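# Swap shaft's middle ring for steel bearing, tray

## Task

Take the ring from the middle position on the shaft and place it in the grey tray, which must end up holding that ring and nothing more. Fit the bearing made entirely of steel onto the shaft at the middle ring's former spot. At the end, every other ring on the shaft must sit fully down on its own seat.

## Robot and tools

Robot: two arms, left_arm and right_arm, on a table. left_arm has a left hand, right_arm a right hand; both have five fingers. Base positions in the scene frame: left_arm (+0.028, +0.287, -0.002) m, right_arm (-0.050, -0.347, +0.001) m, each turned slightly about z. A floor post stands behind the arms, and a camera stand sits between them just behind the bases. Avoid hitting either one.

Scene frame: origin at table-top height, midway between the arms' nominal bases. +z is up, +x points out over the table, and left_arm is on the +y side. Image sides do not match these names. Positions in results are in metres, and orientations are quaternions (w,x,y,z), both in this frame.

Hand point: a point fixed to the palm that rides 0.15 m from the wrist mounting face. Its +z runs along the straight fingers and its +y points out of the palm. On the right hand, +x runs across the palm away from the thumb; on the left hand, +x points toward the thumb. Straight fingers reach 6 to 7 cm past the point along +z. A bracket on the little-finger side of the wrist can strike objects. Arms obey commands loosely: the hand often settles 1 to 3 cm short of the target (sometimes 5 cm), usually low, and a small turn can shift the point noticeably. Each step, the commanded orientation is clipped to within 40 degrees of the measured one.

Row layout (execute_actions and move): one flat list of 28 numbers, each in [-1, 1], always covering both arms. Numbers 1-6 are left_arm dx, dy, dz, rx, ry, rz. Numbers 7-14 are left hand little, ring, middle, index, thumb_bend, thumb_turn, force_limit, speed. Numbers 15-28 are the same fourteen for right_arm.

Pose numbers are offsets, not poses. They count from that arm's Hand target as it stood when the action or move began, along the Hand target's own axes. 1.0 means 0.6 m, or 180 degrees for the rotation vector (rx, ry, rz). Sending all six as 0 asks nothing new of that arm.

Hand numbers are absolute targets. For fingers and thumb_bend, +1 is straight/open and -1 is curled. For thumb_turn, +1 puts the thumb beside the palm and -1 puts it across, facing the fingers. force_limit maps linearly from about 0 N at -1 to 10 N at +1, or 15 N for the two thumb motors. speed rises from nearly zero at -1 to full at +0.48 and stays full above that. For a soft grip, close with speed -0.94 or lower. To keep a hand unchanged, repeat the eight numbers from the last row you actually sent it. A thumb turned across the palm plus curled fingers grips things about 3.5 to 6.5 cm thick.

execute_actions: actions is a list of actions. Each action holds up to 15 rows, one per 1/30 s step; a short action repeats its last row until step 15. Every row in an action is measured from that action's start pose. cameras is a list of names (cam_high, cam_left_wrist, cam_right_wrist, or ["all"]). Images come back only if actions is empty or cameras asks for them.

move: target is either one 28-number row or a list of up to 15 rows. All offsets are measured from the same starting Hand targets, not chained. speed is in m/s, from 0.002 to 4.3, default 0.25; turns are limited to twice that value in rad/s. blend is a corner-rounding radius in m, where 0 means stop at each target. blocking=false returns after about 0.5 s while the move continues. Paths are straight, do not avoid obstacles, and are cut off after 10 s. Faster moves hit harder, and a target set well past a contact presses harder. The result adds a move: line with the ending (done, off_target, moving, held, fault) and any limits (paced = the pose was clipped, held = a check withheld steps).

wait: seconds (0 to 3600) lets time pass; a running move continues. stop brakes a running move. zoom_image takes camera and region [x0, y0, x1, y1] in pixels, at most 504 by 504, on that camera's latest image. cam_high is 896x504 and the wrist cameras are 672x504. show_instructions displays the reference pages. finished_scene (scene 1) ends the scene permanently.

Result lines: end_effector_position and end_effector_quat_wxyz per arm; Hand target, which is where the next offsets start from; joint positions, velocities and torques; motor temperatures. For each hand, six values follow the motor order. hand_measured gives positions on the target scale. hand_stopped_by reads moving, target, force, stalled or fault. hand_load_n is the fingertip force, positive when the finger is pushed open; a value near 0 after grasping means the grip was lost. hand_force_limit and hand_speed repeat your settings.

Cautions: do not drop parts, even by a few millimetres, and do not release anything still moving. Avoid slams, hard pushes and strong loads on fingers. Never let the two hands or arms touch; closing one hand on the other hand's fingers counts as a press between them. Anything that leaves the table fails the task. Loose objects can be nudged now and then. Holding loads or straining toward unreachable poses heats the motors; at 100 °C an arm goes limp for 30 to 60 s. To end an arm pushing on something, command it back past its current hand point.

Each tool is called after ">>>" as name([rows], argument=value, ...), one row to a line, values as JSON.

Reference images:

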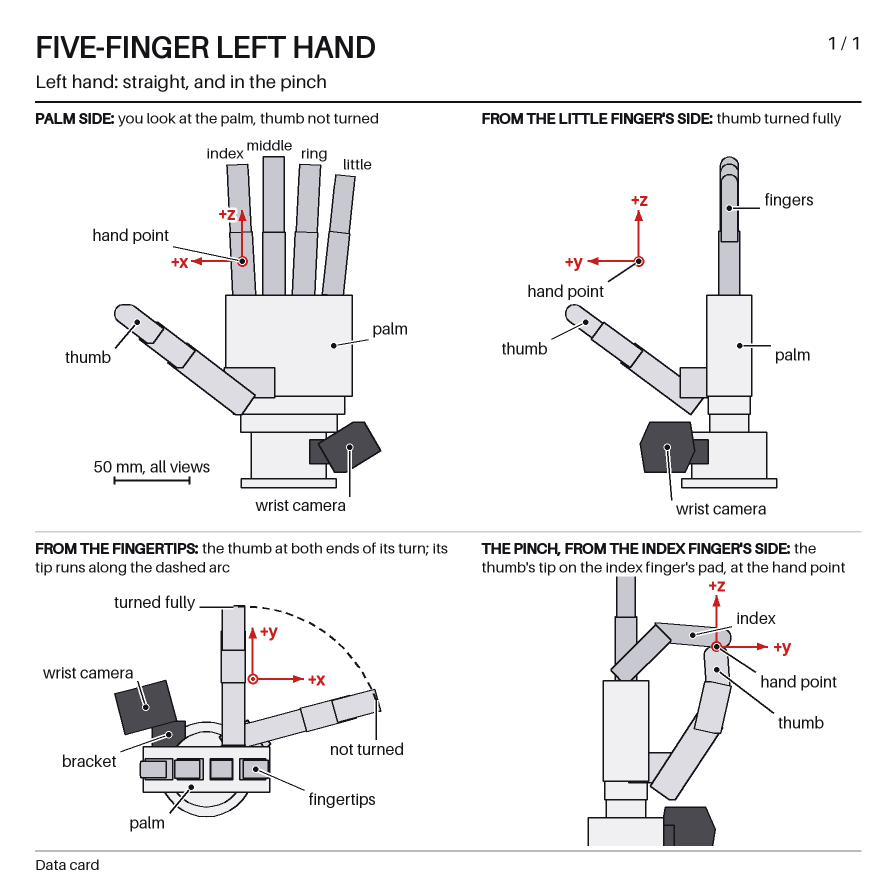

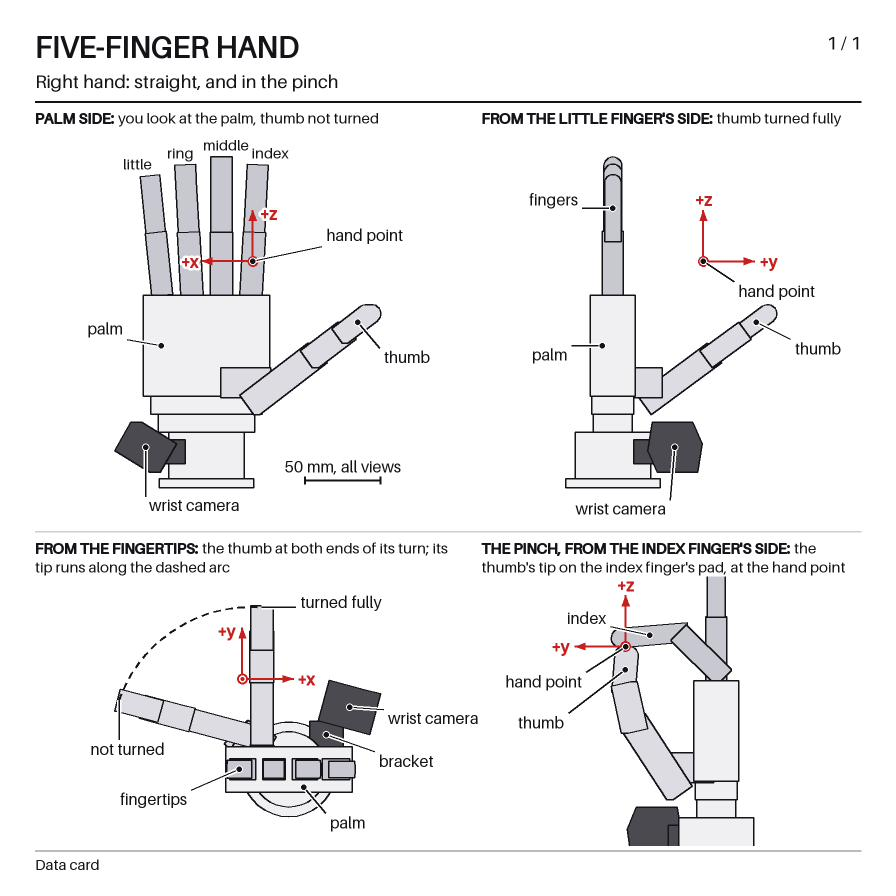

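## Session

>>> execute_actions(actions=[])

Scene clock: 0.00 s.
left_arm: end_effector_position=(+0.3434, +0.3087, +0.2846) hand_measured=(+1.000, +1.000, +1.000, +1.000, +1.000, +1.000) hand_load_n=(-0.5, +0.0, +0.0, +0.0, +0.0, +0.0) hand_stopped_by=(target, target, target, target, target, target) hand_force_limit=0.00 hand_speed=-0.80 end_effector_quat_wxyz=(+0.392, -0.427, +0.804, +0.132) | right_arm: end_effector_position=(+0.5749, -0.0649, +0.1505) hand_measured=(+1.000, +1.000, +1.000, +1.000, +1.000, +1.000) hand_load_n=(+0.0, +0.0, +0.0, +0.0, +0.0, +0.0) hand_stopped_by=(target, target, target, target, target, target) hand_force_limit=0.00 hand_speed=-0.80 end_effector_quat_wxyz=(-0.358, +0.676, -0.445, +0.466)
Joint positions: left_arm=[-0.38 1.018 1.08 -1.217 -0.768 0.403] | right_arm=[0.487 1.693 1.142 0.205 0.419 -0.189]
Joint velocities: within noise
Joint torques (N m): no reading
Motor temperatures (°C): left_arm=[35 28 29 37 26 32] | right_arm=[34 26 26 25 27 24]
Heat: left arm: hottest wrist pitch 37 °C; right arm: hottest waist 34 °C.
Hand target: left_arm +0.3475, +0.3070, +0.2912; +0.396, -0.430, +0.801, +0.127 | right_arm +0.5832, -0.0602, +0.1697; -0.371, +0.665, -0.443, +0.473

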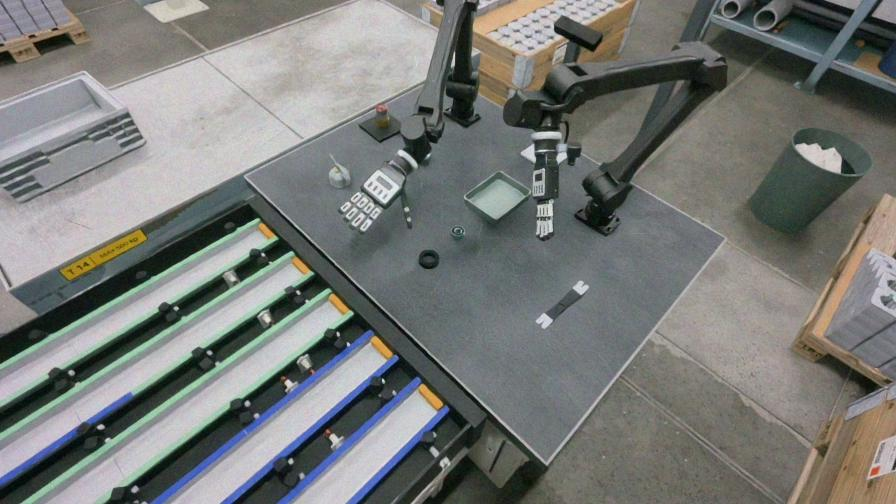

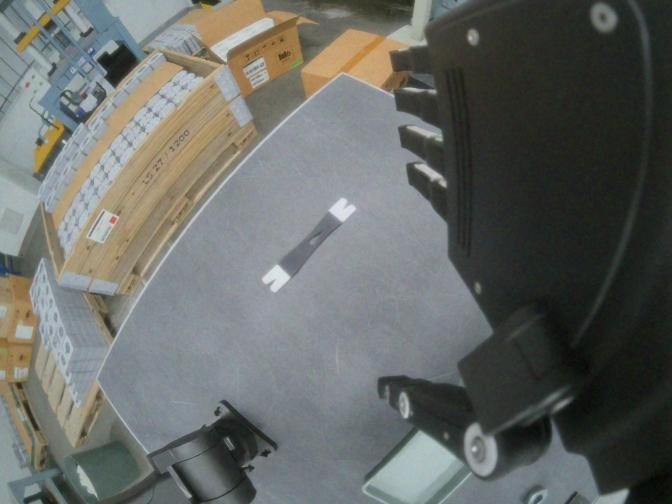

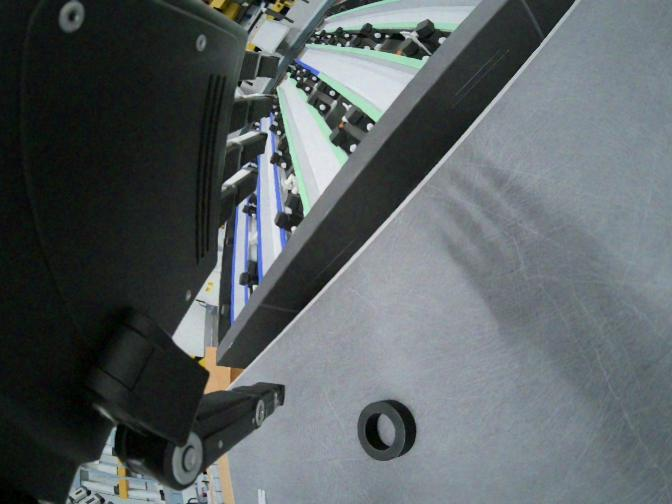

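>>> zoom_image(camera="cam_high", region=[320, 80, 480, 170])

>>> zoom_image(camera="cam_high", region=[300, 130, 540, 290])

>>> zoom_image(camera="cam_high", region=[500, 130, 620, 220])

>>> zoom_image(camera="cam_high", region=[400, 210, 500, 280])

Scaled by 3.150 from the camera's image (finer frame: 1280x720).

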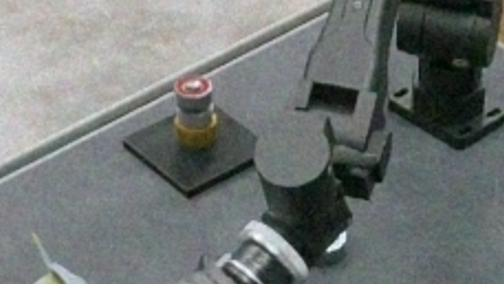

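Scaled by 2.100 from the camera's image (finer frame: 1280x720).

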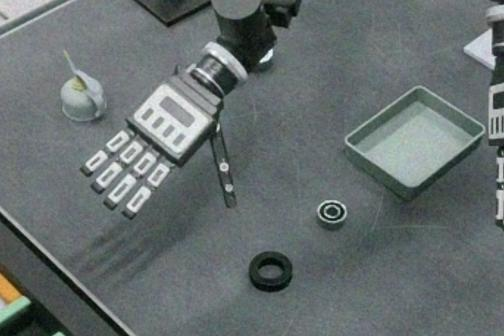

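Scaled by 4.200 from the camera's image (finer frame: 1280x720).

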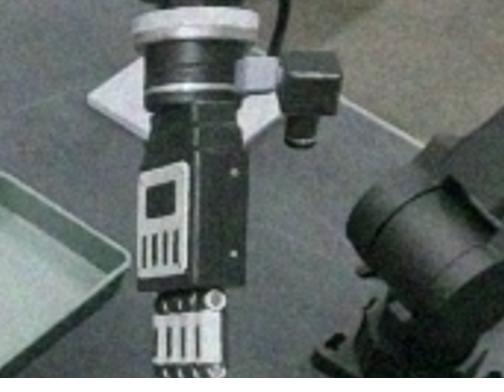

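Scaled by 5.040 from the camera's image (finer frame: 1280x720).

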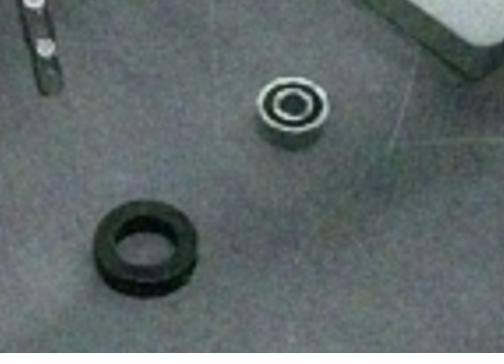

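>>> zoom_image(camera="cam_high", region=[220, 60, 480, 220])

>>> zoom_image(camera="cam_high", region=[500, 180, 740, 480])

Scaled by 1.938 from the camera's image (finer frame: 1280x720).

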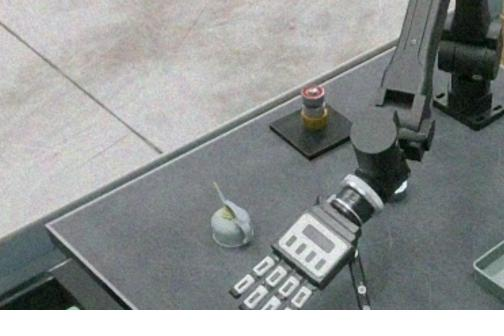

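Scaled by 1.680 from the camera's image (finer frame: 1280x720).

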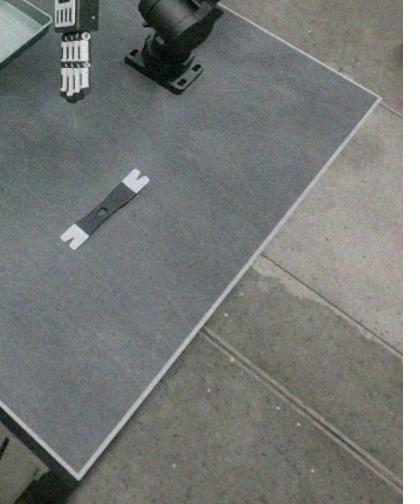

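>>> move(target=[-0.208,0.14,0.082,0,0,0,1,1,1,1,1,1,0,-0.8,0.579,0.162,-0.688,-0.0995,0.1383,0.163,1,1,1,1,1,1,0,-0.8], cameras=["all"])

Scene clock: 222.17 s.
left_arm: end_effector_position=(+0.3383, +0.4515, +0.3143) hand_measured=(+1.000, +1.000, +1.000, +1.000, +1.000, +1.000) hand_load_n=(+0.0, +0.0, +0.0, +0.0, +0.0, +0.0) hand_stopped_by=(target, target, target, target, target, target) hand_force_limit=0.00 hand_speed=-0.80 end_effector_quat_wxyz=(+0.371, -0.429, +0.813, +0.133) | right_arm: end_effector_position=(+0.2185, -0.4432, +0.2698) hand_measured=(+1.000, +1.000, +1.000, +1.000, +1.000, +1.000) hand_load_n=(+0.0, +0.0, +0.0, +0.0, +0.0, +0.0) hand_stopped_by=(target, target, target, target, target, target) hand_force_limit=0.00 hand_speed=-0.80 end_effector_quat_wxyz=(+0.264, -0.469, +0.741, -0.402)
Joint positions: left_arm=[0.136 0.94 1.095 -1.038 -0.469 0.927] | right_arm=[-0.509 0.492 0.74 -0.816 -0.048 -0.012]
Joint torques (N m): left_arm=[2.2 -3.78 12.92 1.8 -0.31 0.15] | right_arm=[-1.08 1.26 13.57 0.81 -0.2 -0.2]
Motor temperatures (°C): left_arm=[32 28 39 33 25 30] | right_arm=[31 29 37 24 25 23]
Heat: left arm: hottest elbow 39 °C; right arm: hottest elbow 37 °C.
Hand target: left_arm +0.3465, +0.4575, +0.3404; +0.396, -0.430, +0.801, +0.127 | right_arm +0.2203, -0.4499, +0.2999; +0.268, -0.466, +0.731, -0.421
Off the commanded pose: left_arm 0.028 m, 3 deg | right_arm 0.031 m, 3 deg.
move: off_target (left_arm, right_arm)

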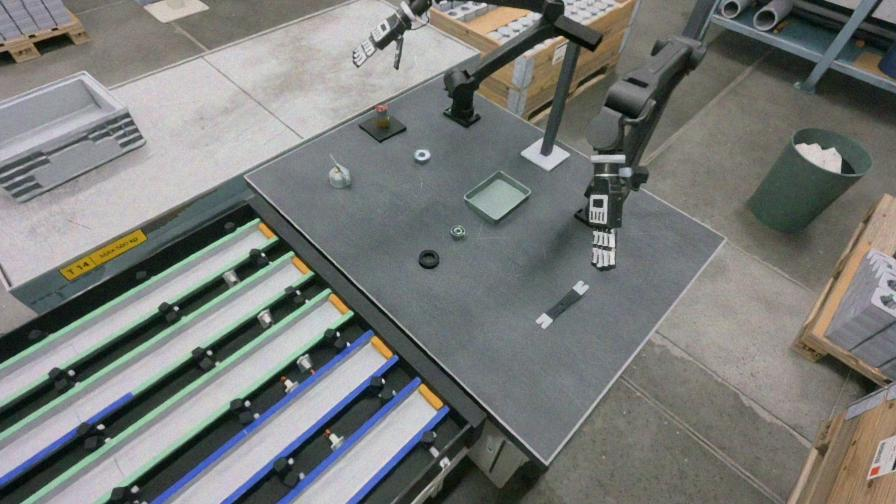

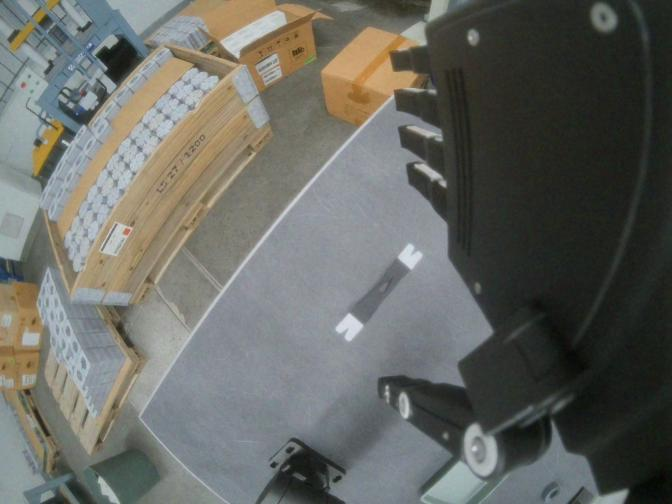

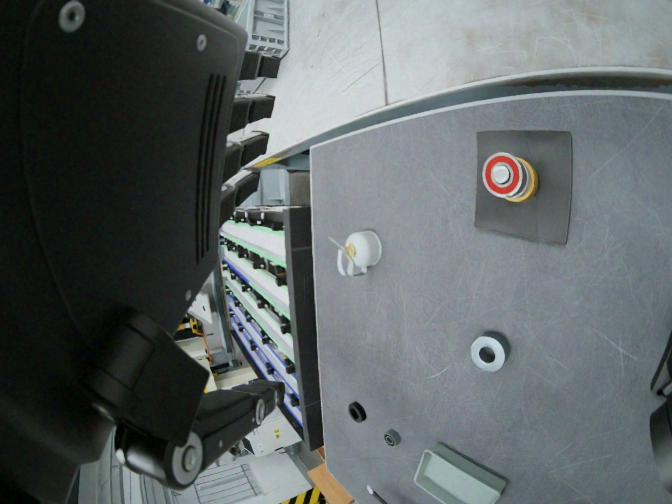

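>>> zoom_image(camera="cam_right_wrist", region=[460, 120, 590, 260])

>>> zoom_image(camera="cam_right_wrist", region=[450, 310, 530, 390])

>>> zoom_image(camera="cam_right_wrist", region=[330, 390, 530, 504])

>>> zoom_image(camera="cam_high", region=[340, 90, 480, 250])

Scaled by 3.600 from the camera's image (finer frame: 960x720).

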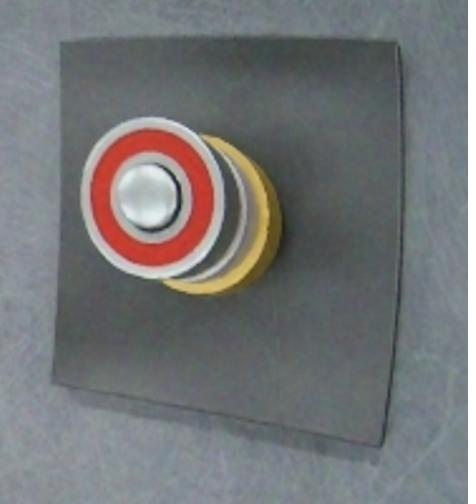

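Scaled by 6.300 from the camera's image (finer frame: 960x720).

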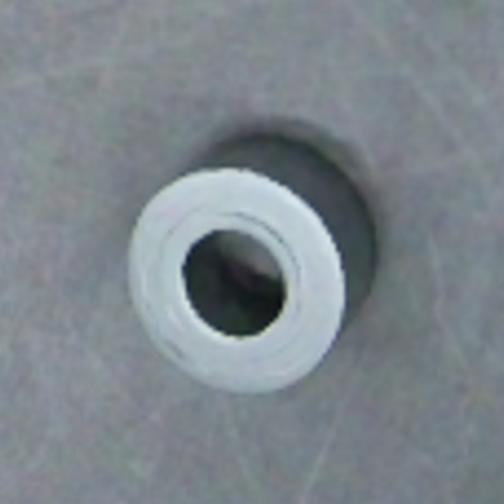

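Scaled by 2.520 from the camera's image (finer frame: 960x720).

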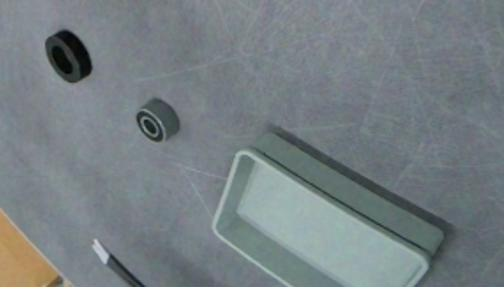

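Scaled by 3.150 from the camera's image (finer frame: 1280x720).

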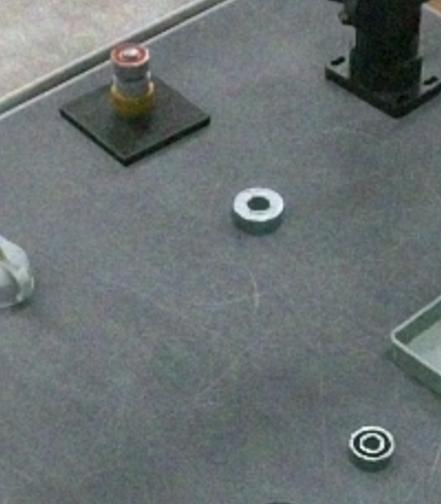

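>>> move(target=[0,0,0,0,0,0,1,1,1,1,1,1,0,-0.8,0,0,0,0,0,0,1,1,0.3,0.3,0.7,-1,0,0], cameras=["all"])

Scene clock: 360.30 s.
left_arm: end_effector_position=(+0.3383, +0.4515, +0.3143) hand_measured=(+1.000, +1.000, +1.000, +1.000, +1.000, +1.000) hand_load_n=(+0.0, +0.0, +0.0, +0.0, +0.0, +0.0) hand_stopped_by=(target, target, target, target, target, target) hand_force_limit=0.00 hand_speed=-0.80 end_effector_quat_wxyz=(+0.371, -0.428, +0.813, +0.133) | right_arm: end_effector_position=(+0.2184, -0.4432, +0.2698) hand_measured=(+1.000, +1.000, +0.300, +0.300, +0.700, -1.000) hand_load_n=(+0.0, +0.0, +0.0, +0.0, +0.0, +0.0) hand_stopped_by=(target, target, target, target, target, target) hand_force_limit=0.00 hand_speed=0.00 end_effector_quat_wxyz=(+0.264, -0.470, +0.740, -0.402)
Joint positions: left_arm=[0.136 0.94 1.095 -1.038 -0.469 0.928] | right_arm=[-0.51 0.492 0.74 -0.816 -0.049 -0.016]
Joint torques (N m): left_arm=[2.14 -3.78 12.92 1.8 -0.31 0.15] | right_arm=[-1.2 1.26 13.57 0.87 -0.19 -0.19]
Motor temperatures (°C): left_arm=[31 28 46 32 23 29] | right_arm=[30 26 53 23 24 23]
Heat: left arm: hottest elbow 46 °C; right arm: hottest elbow 53 °C.
Hand target: left_arm +0.3465, +0.4576, +0.3404; +0.396, -0.430, +0.801, +0.127 | right_arm +0.2204, -0.4498, +0.3000; +0.268, -0.466, +0.730, -0.422
Off the commanded pose: left_arm 0.028 m, 3 deg | right_arm 0.031 m, 3 deg.
move: done

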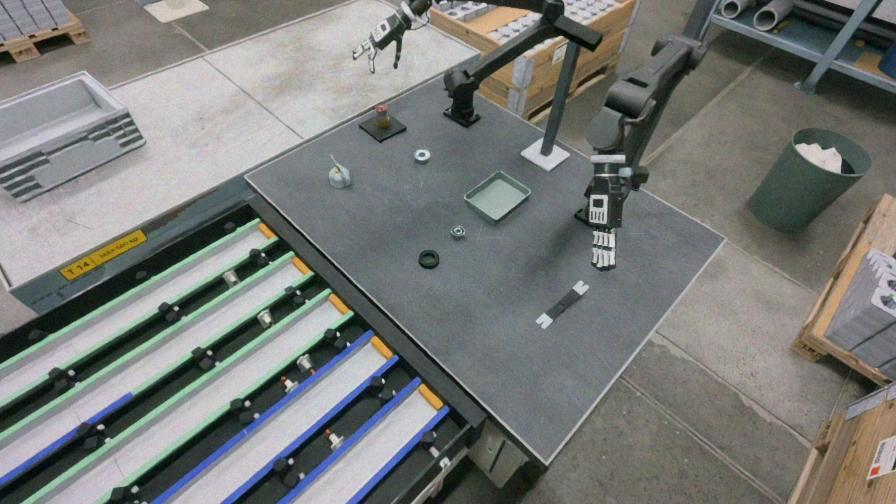

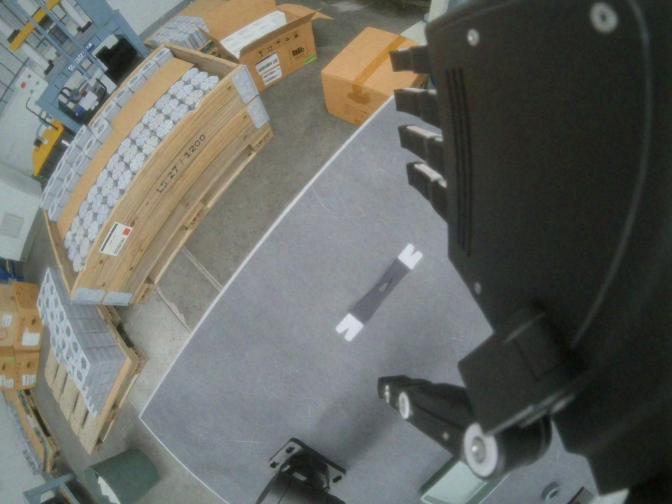

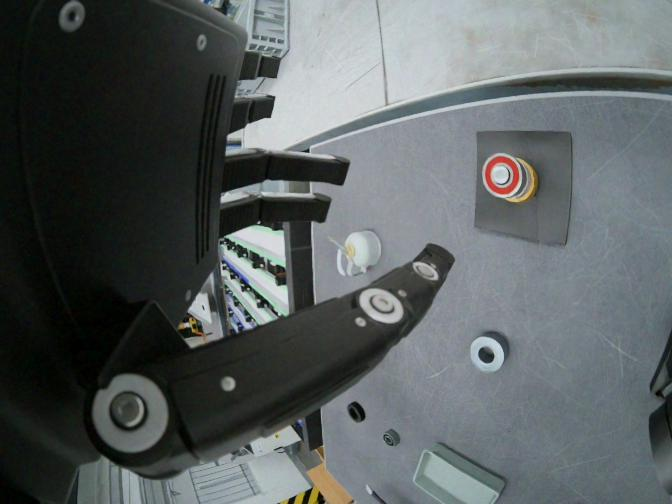

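>>> move(target=[0,0,0,0,0,0,1,1,1,1,1,1,0,-0.8,0.0458,0.1678,0.1427,0,0,0,1,1,0.3,0.3,0.7,-1,0,0], cameras=["cam_high","cam_right_wrist"])

>>> zoom_image(camera="cam_high", region=[330, 60, 450, 170])

Scene clock: 420.43 s.
left_arm: end_effector_position=(+0.3383, +0.4515, +0.3143) hand_measured=(+1.000, +1.000, +1.000, +1.000, +1.000, +1.000) hand_load_n=(+0.0, +0.0, +0.0, +0.0, +0.5, +0.0) hand_stopped_by=(target, target, target, target, target, target) hand_force_limit=0.00 hand_speed=-0.80 end_effector_quat_wxyz=(+0.371, -0.428, +0.813, +0.133) | right_arm: end_effector_position=(+0.2277, -0.4774, +0.1641) hand_measured=(+1.000, +1.000, +0.300, +0.300, +0.700, -1.000) hand_load_n=(+0.0, +0.0, -0.5, +0.0, +0.0, +0.0) hand_stopped_by=(target, target, target, target, target, target) hand_force_limit=0.00 hand_speed=0.00 end_effector_quat_wxyz=(+0.270, -0.465, +0.738, -0.408)
Joint positions: left_arm=[0.136 0.94 1.095 -1.038 -0.469 0.928] | right_arm=[-0.66 0.542 0.463 -0.479 -0.178 -0.089]
Joint torques (N m): left_arm=[2.2 -3.78 12.92 1.8 -0.31 0.15] | right_arm=[-1.03 0.44 9.88 2 -0.25 -0.22]
Heat: left arm: hottest elbow 47 °C; right arm: hottest elbow 54 °C.
Hand target: left_arm +0.3465, +0.4576, +0.3404; +0.396, -0.430, +0.801, +0.127 | right_arm +0.2302, -0.4849, +0.1701; +0.268, -0.466, +0.730, -0.422
Off the commanded pose: left_arm 0.028 m, 3 deg | right_arm 0.010 m, 2 deg.
move: done

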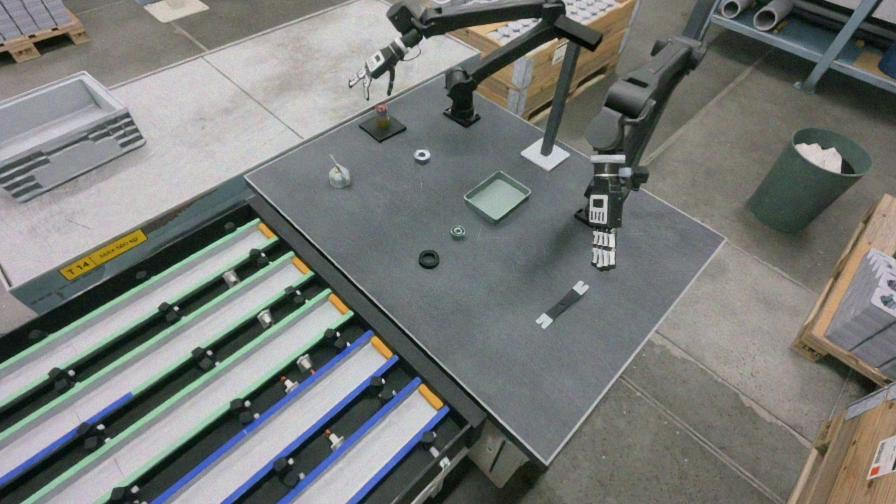

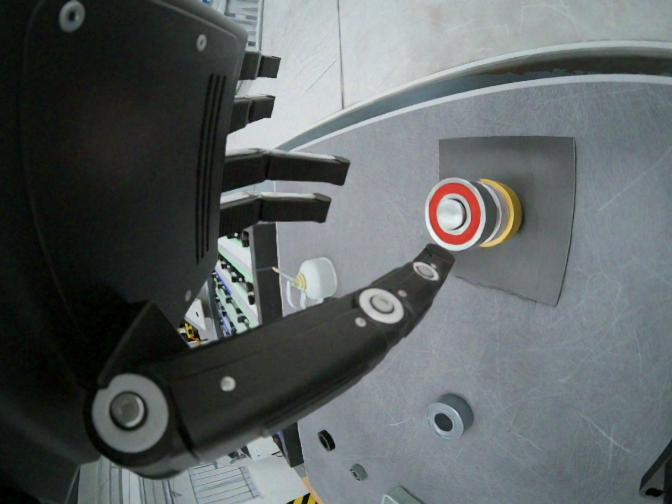

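Scaled by 4.200 from the camera's image (finer frame: 1280x720).

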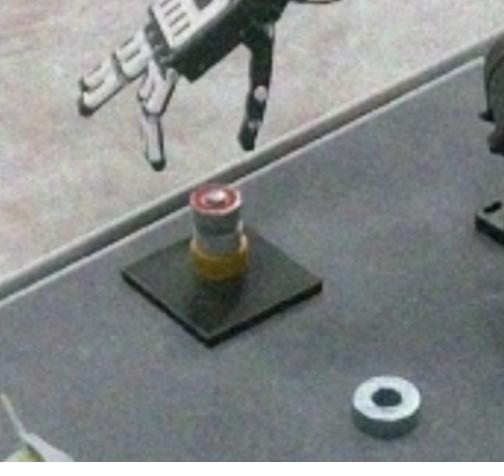

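>>> move(target=[0,0,0,0,0,0,1,1,1,1,1,1,0,-0.8,0.0,0.0497,0.014,0,0,0,1,1,0.3,0.3,0.7,-1,0,0], cameras=["cam_high","cam_right_wrist"])

>>> zoom_image(camera="cam_high", region=[330, 60, 450, 170])

Scene clock: 453.03 s.
left_arm: end_effector_position=(+0.3383, +0.4515, +0.3143) hand_measured=(+1.000, +1.000, +1.000, +1.000, +1.000, +1.000) hand_load_n=(+0.0, +0.0, +0.0, +0.0, +0.0, +0.0) hand_stopped_by=(target, target, target, target, target, target) hand_force_limit=0.00 hand_speed=-0.80 end_effector_quat_wxyz=(+0.371, -0.428, +0.813, +0.133) | right_arm: end_effector_position=(+0.2207, -0.4735, +0.1312) hand_measured=(+1.000, +1.000, +0.300, +0.300, +0.700, -1.000) hand_load_n=(+0.0, +0.0, +0.0, +0.0, +0.0, +0.0) hand_stopped_by=(target, target, target, target, target, target) hand_force_limit=0.00 hand_speed=0.00 end_effector_quat_wxyz=(+0.269, -0.467, +0.739, -0.404)
Joint positions: left_arm=[0.136 0.94 1.095 -1.038 -0.469 0.928] | right_arm=[-0.668 0.53 0.378 -0.416 -0.185 -0.094]
Joint torques (N m): left_arm=[2.2 -3.78 12.92 1.8 -0.31 0.15] | right_arm=[-1.08 0.03 9.92 2.11 -0.26 -0.23]
Motor temperatures (°C): left_arm=[31 28 47 31 23 28] | right_arm=[29 25 46 23 23 23]
Heat: left arm: hottest elbow 47 °C; right arm: hottest elbow 46 °C.
Hand target: left_arm +0.3465, +0.4576, +0.3404; +0.396, -0.430, +0.801, +0.127 | right_arm +0.2233, -0.4816, +0.1399; +0.268, -0.466, +0.730, -0.421
Off the commanded pose: left_arm 0.028 m, 3 deg | right_arm 0.012 m, 2 deg.
move: off_target (right_arm)

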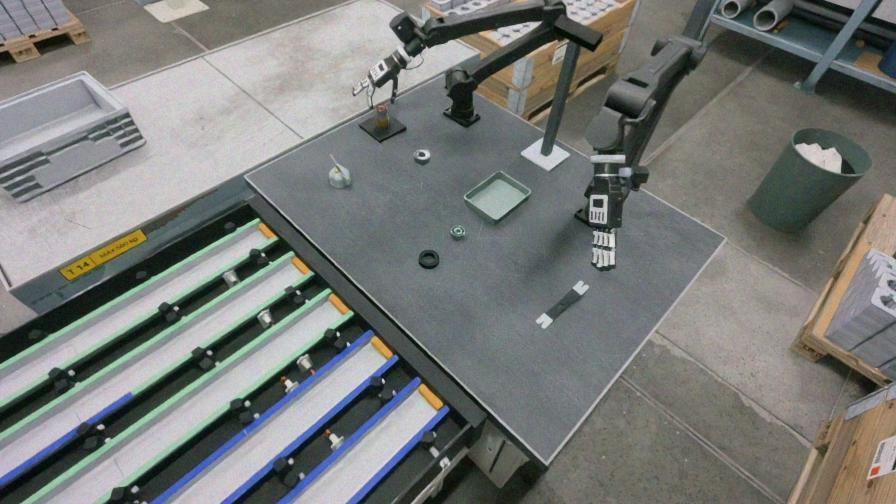

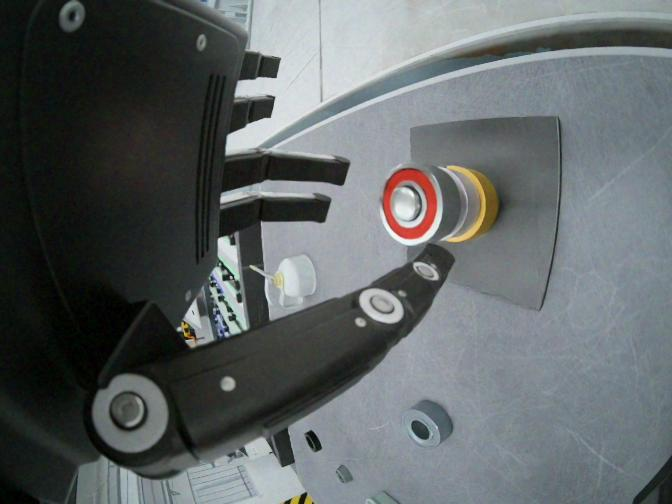

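Scaled by 4.200 from the camera's image (finer frame: 1280x720).

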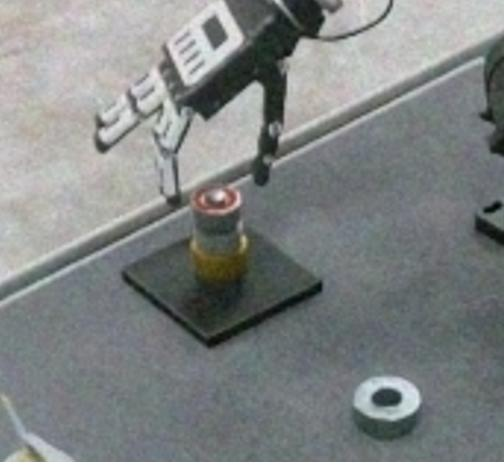

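>>> move(target=[0,0,0,0,0,0,1,1,1,1,1,1,0,-0.8,0.005,0.0282,0.0176,0,0,0,1,1,0.3,0.3,0.7,-1,0,0], speed=0.1, cameras=["cam_high","cam_right_wrist"])

>>> zoom_image(camera="cam_high", region=[340, 70, 430, 150])

>>> zoom_image(camera="cam_right_wrist", region=[290, 120, 540, 300])

Scene clock: 491.07 s.
left_arm: end_effector_position=(+0.3383, +0.4515, +0.3143) hand_measured=(+1.000, +1.000, +1.000, +1.000, +1.000, +1.000) hand_load_n=(+0.0, +0.0, +0.0, +0.0, +0.0, +0.0) hand_stopped_by=(target, target, target, target, target, target) hand_force_limit=0.00 hand_speed=-0.80 end_effector_quat_wxyz=(+0.371, -0.428, +0.813, +0.133) | right_arm: end_effector_position=(+0.2210, -0.4774, +0.1164) hand_measured=(+1.000, +1.000, +0.300, +0.300, +0.700, -1.000) hand_load_n=(+0.0, +0.0, +0.0, +0.0, +0.0, +0.0) hand_stopped_by=(target, target, target, target, target, target) hand_force_limit=0.00 hand_speed=0.00 end_effector_quat_wxyz=(+0.271, -0.465, +0.736, -0.410)
Joint positions: left_arm=[0.136 0.94 1.095 -1.038 -0.469 0.928] | right_arm=[-0.685 0.546 0.336 -0.345 -0.2 -0.102]
Joint torques (N m): left_arm=[2.14 -3.78 12.92 1.8 -0.31 0.15] | right_arm=[-1.14 0.85 9.44 2.09 -0.26 -0.23]
Heat: left arm: hottest elbow 48 °C; right arm: hottest elbow 42 °C.
Hand target: left_arm +0.3465, +0.4576, +0.3404; +0.396, -0.430, +0.801, +0.127 | right_arm +0.2226, -0.4846, +0.1200; +0.268, -0.466, +0.730, -0.421
Off the commanded pose: left_arm 0.028 m, 3 deg | right_arm 0.008 m, 2 deg.
move: done

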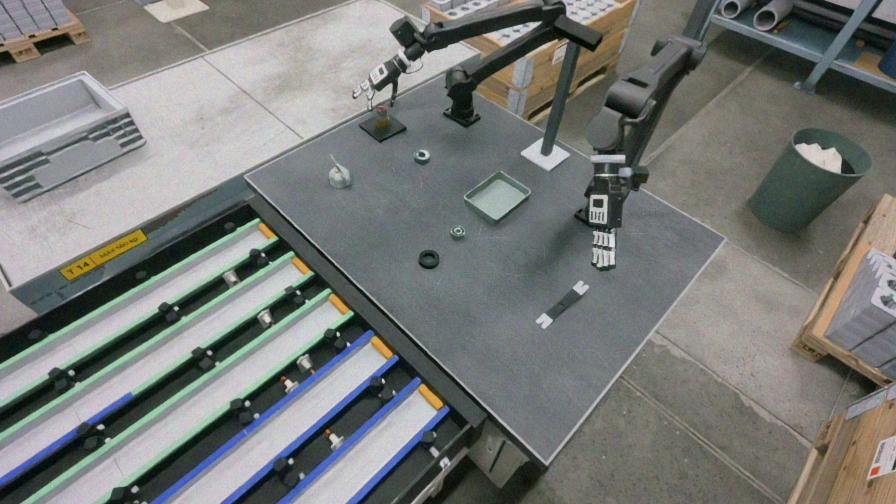

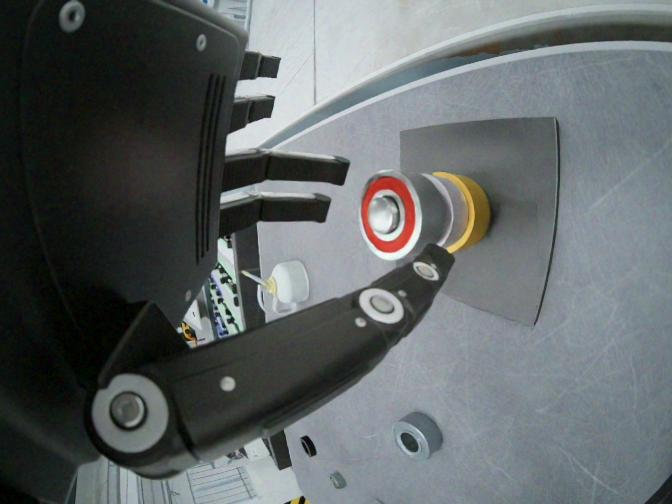

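Scaled by 5.600 from the camera's image (finer frame: 1280x720).

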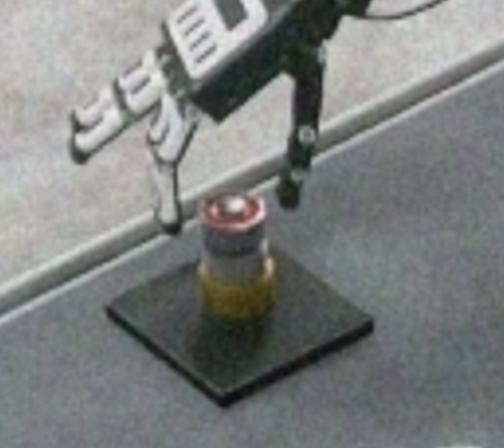

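Scaled by 2.016 from the camera's image (finer frame: 960x720).

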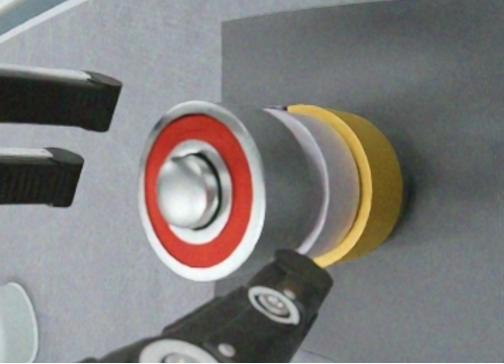

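>>> move(target=[0,0,0,0,0,0,1,1,1,1,1,1,0,-0.8,0.0,0.0195,0.0033,0,0,0,1,1,0.3,0.3,0.7,-1,0,0], speed=0.1, cameras=["cam_high","cam_right_wrist"])

>>> zoom_image(camera="cam_high", region=[340, 70, 430, 150])

>>> zoom_image(camera="cam_right_wrist", region=[290, 120, 540, 300])

Scene clock: 511.30 s.
left_arm: end_effector_position=(+0.3383, +0.4515, +0.3143) hand_measured=(+1.000, +1.000, +1.000, +1.000, +1.000, +1.000) hand_load_n=(+0.0, +0.0, +0.0, +0.0, +0.0, +0.0) hand_stopped_by=(target, target, target, target, target, target) hand_force_limit=0.00 hand_speed=-0.80 end_effector_quat_wxyz=(+0.371, -0.428, +0.813, +0.133) | right_arm: end_effector_position=(+0.2172, -0.4754, +0.1033) hand_measured=(+1.000, +1.000, +0.300, +0.300, +0.700, -1.000) hand_load_n=(+0.0, +0.0, +0.0, -0.5, +0.0, +0.0) hand_stopped_by=(target, target, target, target, target, target) hand_force_limit=0.00 hand_speed=0.00 end_effector_quat_wxyz=(+0.270, -0.466, +0.738, -0.407)
Joint positions: left_arm=[0.136 0.94 1.095 -1.038 -0.469 0.928] | right_arm=[-0.69 0.546 0.305 -0.323 -0.204 -0.105]
Joint torques (N m): left_arm=[2.2 -3.78 12.92 1.8 -0.31 0.15] | right_arm=[-1.26 0.21 9.46 2.03 -0.26 -0.25]
Heat: left arm: hottest elbow 48 °C; right arm: hottest elbow 44 °C.
Hand target: left_arm +0.3465, +0.4576, +0.3404; +0.396, -0.430, +0.801, +0.127 | right_arm +0.2189, -0.4829, +0.1090; +0.268, -0.466, +0.730, -0.422
Off the commanded pose: left_arm 0.028 m, 3 deg | right_arm 0.009 m, 2 deg.
move: done

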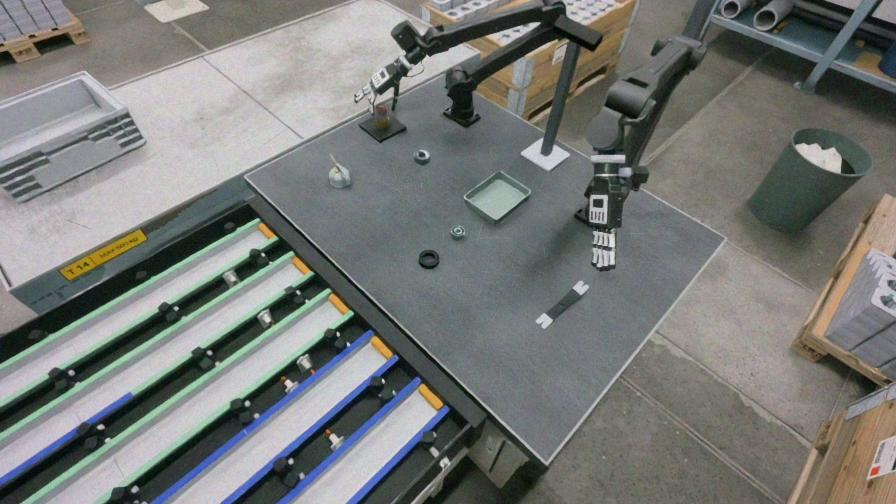

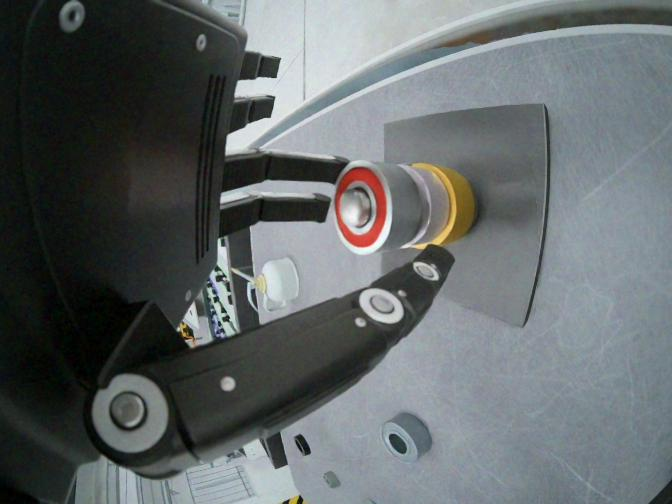

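Scaled by 5.600 from the camera's image (finer frame: 1280x720).

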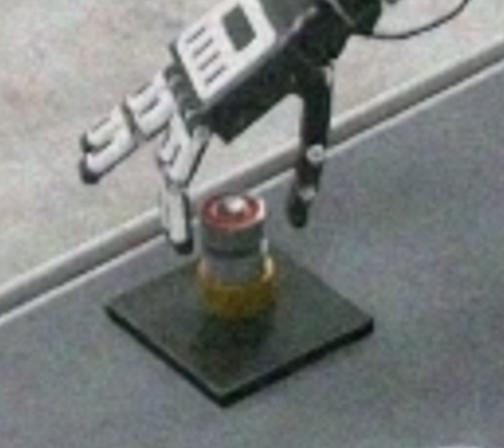

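Scaled by 2.016 from the camera's image (finer frame: 960x720).

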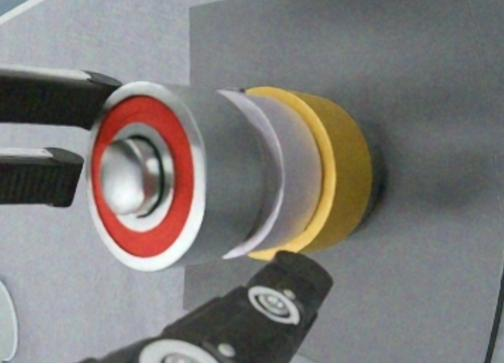

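>>> move(target=[0,0,0,0,0,0,1,1,1,1,1,1,0,-0.8,0,0,0,0,0,0,1,1,-0.3,-0.3,0.2,-1,-0.2,-0.92], cameras=["cam_high","cam_right_wrist"])

>>> zoom_image(camera="cam_high", region=[340, 70, 430, 150])

>>> zoom_image(camera="cam_right_wrist", region=[290, 120, 540, 300])

Scene clock: 539.53 s.
left_arm: end_effector_position=(+0.3383, +0.4515, +0.3143) hand_measured=(+1.000, +1.000, +1.000, +1.000, +1.000, +1.000) hand_load_n=(+0.0, +0.0, +0.0, +0.0, +0.0, +0.0) hand_stopped_by=(target, target, target, target, target, target) hand_force_limit=0.00 hand_speed=-0.80 end_effector_quat_wxyz=(+0.371, -0.428, +0.813, +0.133) | right_arm: end_effector_position=(+0.2206, -0.4745, +0.1068) hand_measured=(+1.000, +1.000, +0.130, -0.004, +0.486, -1.000) hand_load_n=(+0.0, +0.0, +0.0, +4.5, +5.5, +0.0) hand_stopped_by=(target, target, force, force, force, target) hand_force_limit=-0.20 hand_speed=-0.92 end_effector_quat_wxyz=(+0.278, -0.468, +0.732, -0.410)
Joint positions: left_arm=[0.136 0.94 1.095 -1.038 -0.469 0.928] | right_arm=[-0.69 0.546 0.305 -0.307 -0.219 -0.105]
Joint torques (N m): left_arm=[2.14 -3.78 12.93 1.81 -0.31 0.15] | right_arm=[-1.26 0.09 9.44 1.51 0.28 -0.23]
Motor temperatures (°C): left_arm=[30 28 49 30 22 27] | right_arm=[29 25 41 23 23 23]
Heat: left arm: hottest elbow 49 °C; right arm: hottest elbow 41 °C.
Hand target: left_arm +0.3465, +0.4576, +0.3404; +0.396, -0.430, +0.801, +0.127 | right_arm +0.2189, -0.4829, +0.1090; +0.268, -0.465, +0.730, -0.422
Off the commanded pose: left_arm 0.028 m, 3 deg | right_arm 0.009 m, 2 deg.
move: done

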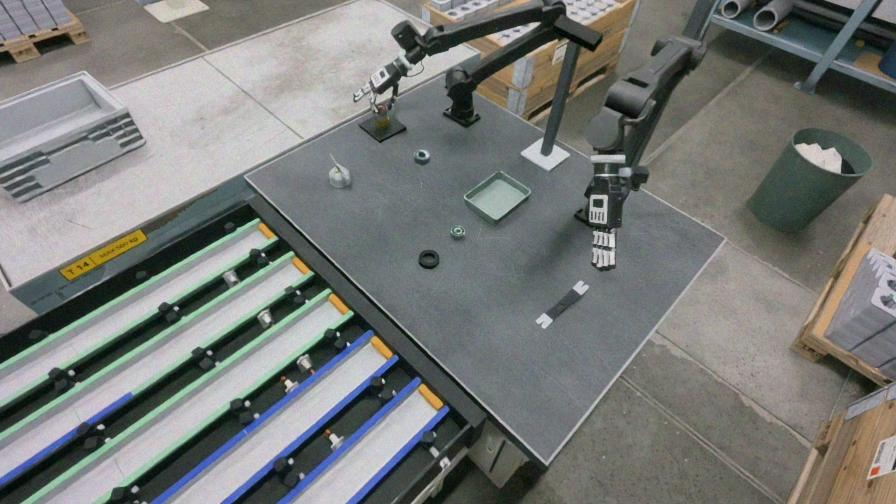

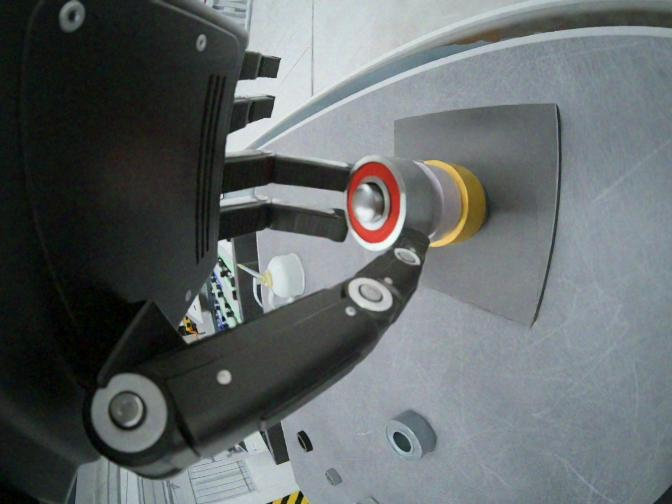

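Scaled by 5.600 from the camera's image (finer frame: 1280x720).

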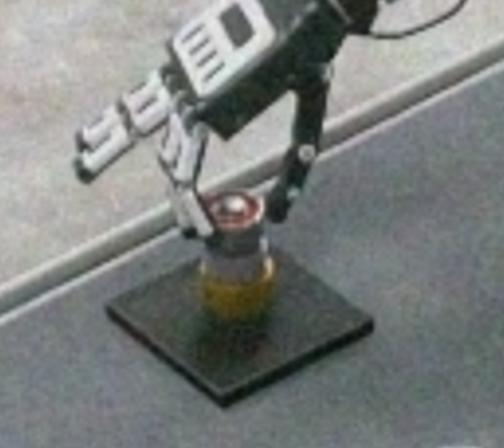

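Scaled by 2.016 from the camera's image (finer frame: 960x720).

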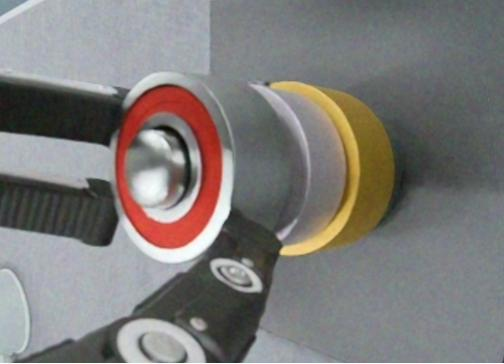

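>>> move(target=[0,0,0,0,0,0,1,1,1,1,1,1,0,-0.8,0,0,0,0,0,0,1,1,-0.4,-0.3,0.2,-1,-0.4,-0.92], cameras=["cam_right_wrist"])

Scene clock: 549.37 s.
left_arm: end_effector_position=(+0.3383, +0.4515, +0.3143) hand_measured=(+1.000, +1.000, +1.000, +1.000, +1.000, +1.000) hand_load_n=(+0.0, +0.0, +0.0, +0.0, +0.0, +0.5) hand_stopped_by=(target, target, target, target, target, target) hand_force_limit=0.00 hand_speed=-0.80 end_effector_quat_wxyz=(+0.371, -0.428, +0.813, +0.133) | right_arm: end_effector_position=(+0.2206, -0.4746, +0.1068) hand_measured=(+1.000, +1.000, +0.118, -0.004, +0.486, -1.000) hand_load_n=(+0.0, +0.0, +4.0, +4.0, +6.5, +0.5) hand_stopped_by=(target, target, force, force, force, target) hand_force_limit=-0.40 hand_speed=-0.92 end_effector_quat_wxyz=(+0.278, -0.468, +0.732, -0.410)
Joint positions: left_arm=[0.136 0.94 1.095 -1.038 -0.469 0.928] | right_arm=[-0.69 0.546 0.305 -0.307 -0.219 -0.105]
Joint torques (N m): left_arm=[2.14 -3.78 12.92 1.8 -0.31 0.15] | right_arm=[-1.38 0.26 9.43 1.55 0.25 -0.24]
Heat: left arm: hottest elbow 49 °C; right arm: hottest elbow 40 °C.
Hand target: left_arm +0.3465, +0.4576, +0.3404; +0.396, -0.430, +0.801, +0.127 | right_arm +0.2189, -0.4829, +0.1090; +0.268, -0.466, +0.730, -0.422
Off the commanded pose: left_arm 0.028 m, 3 deg | right_arm 0.009 m, 2 deg.
move: done

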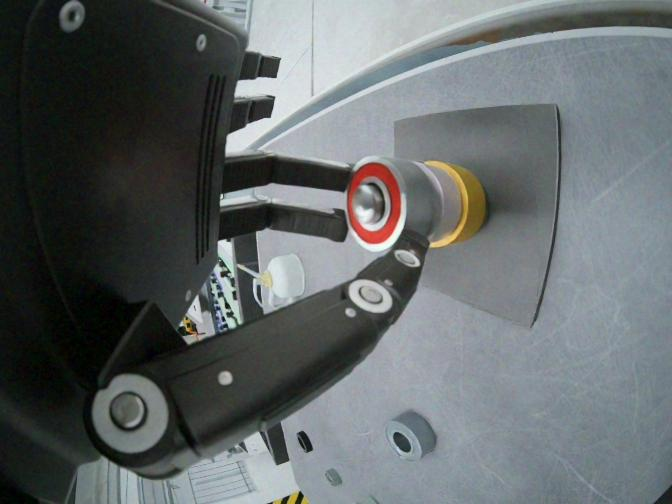

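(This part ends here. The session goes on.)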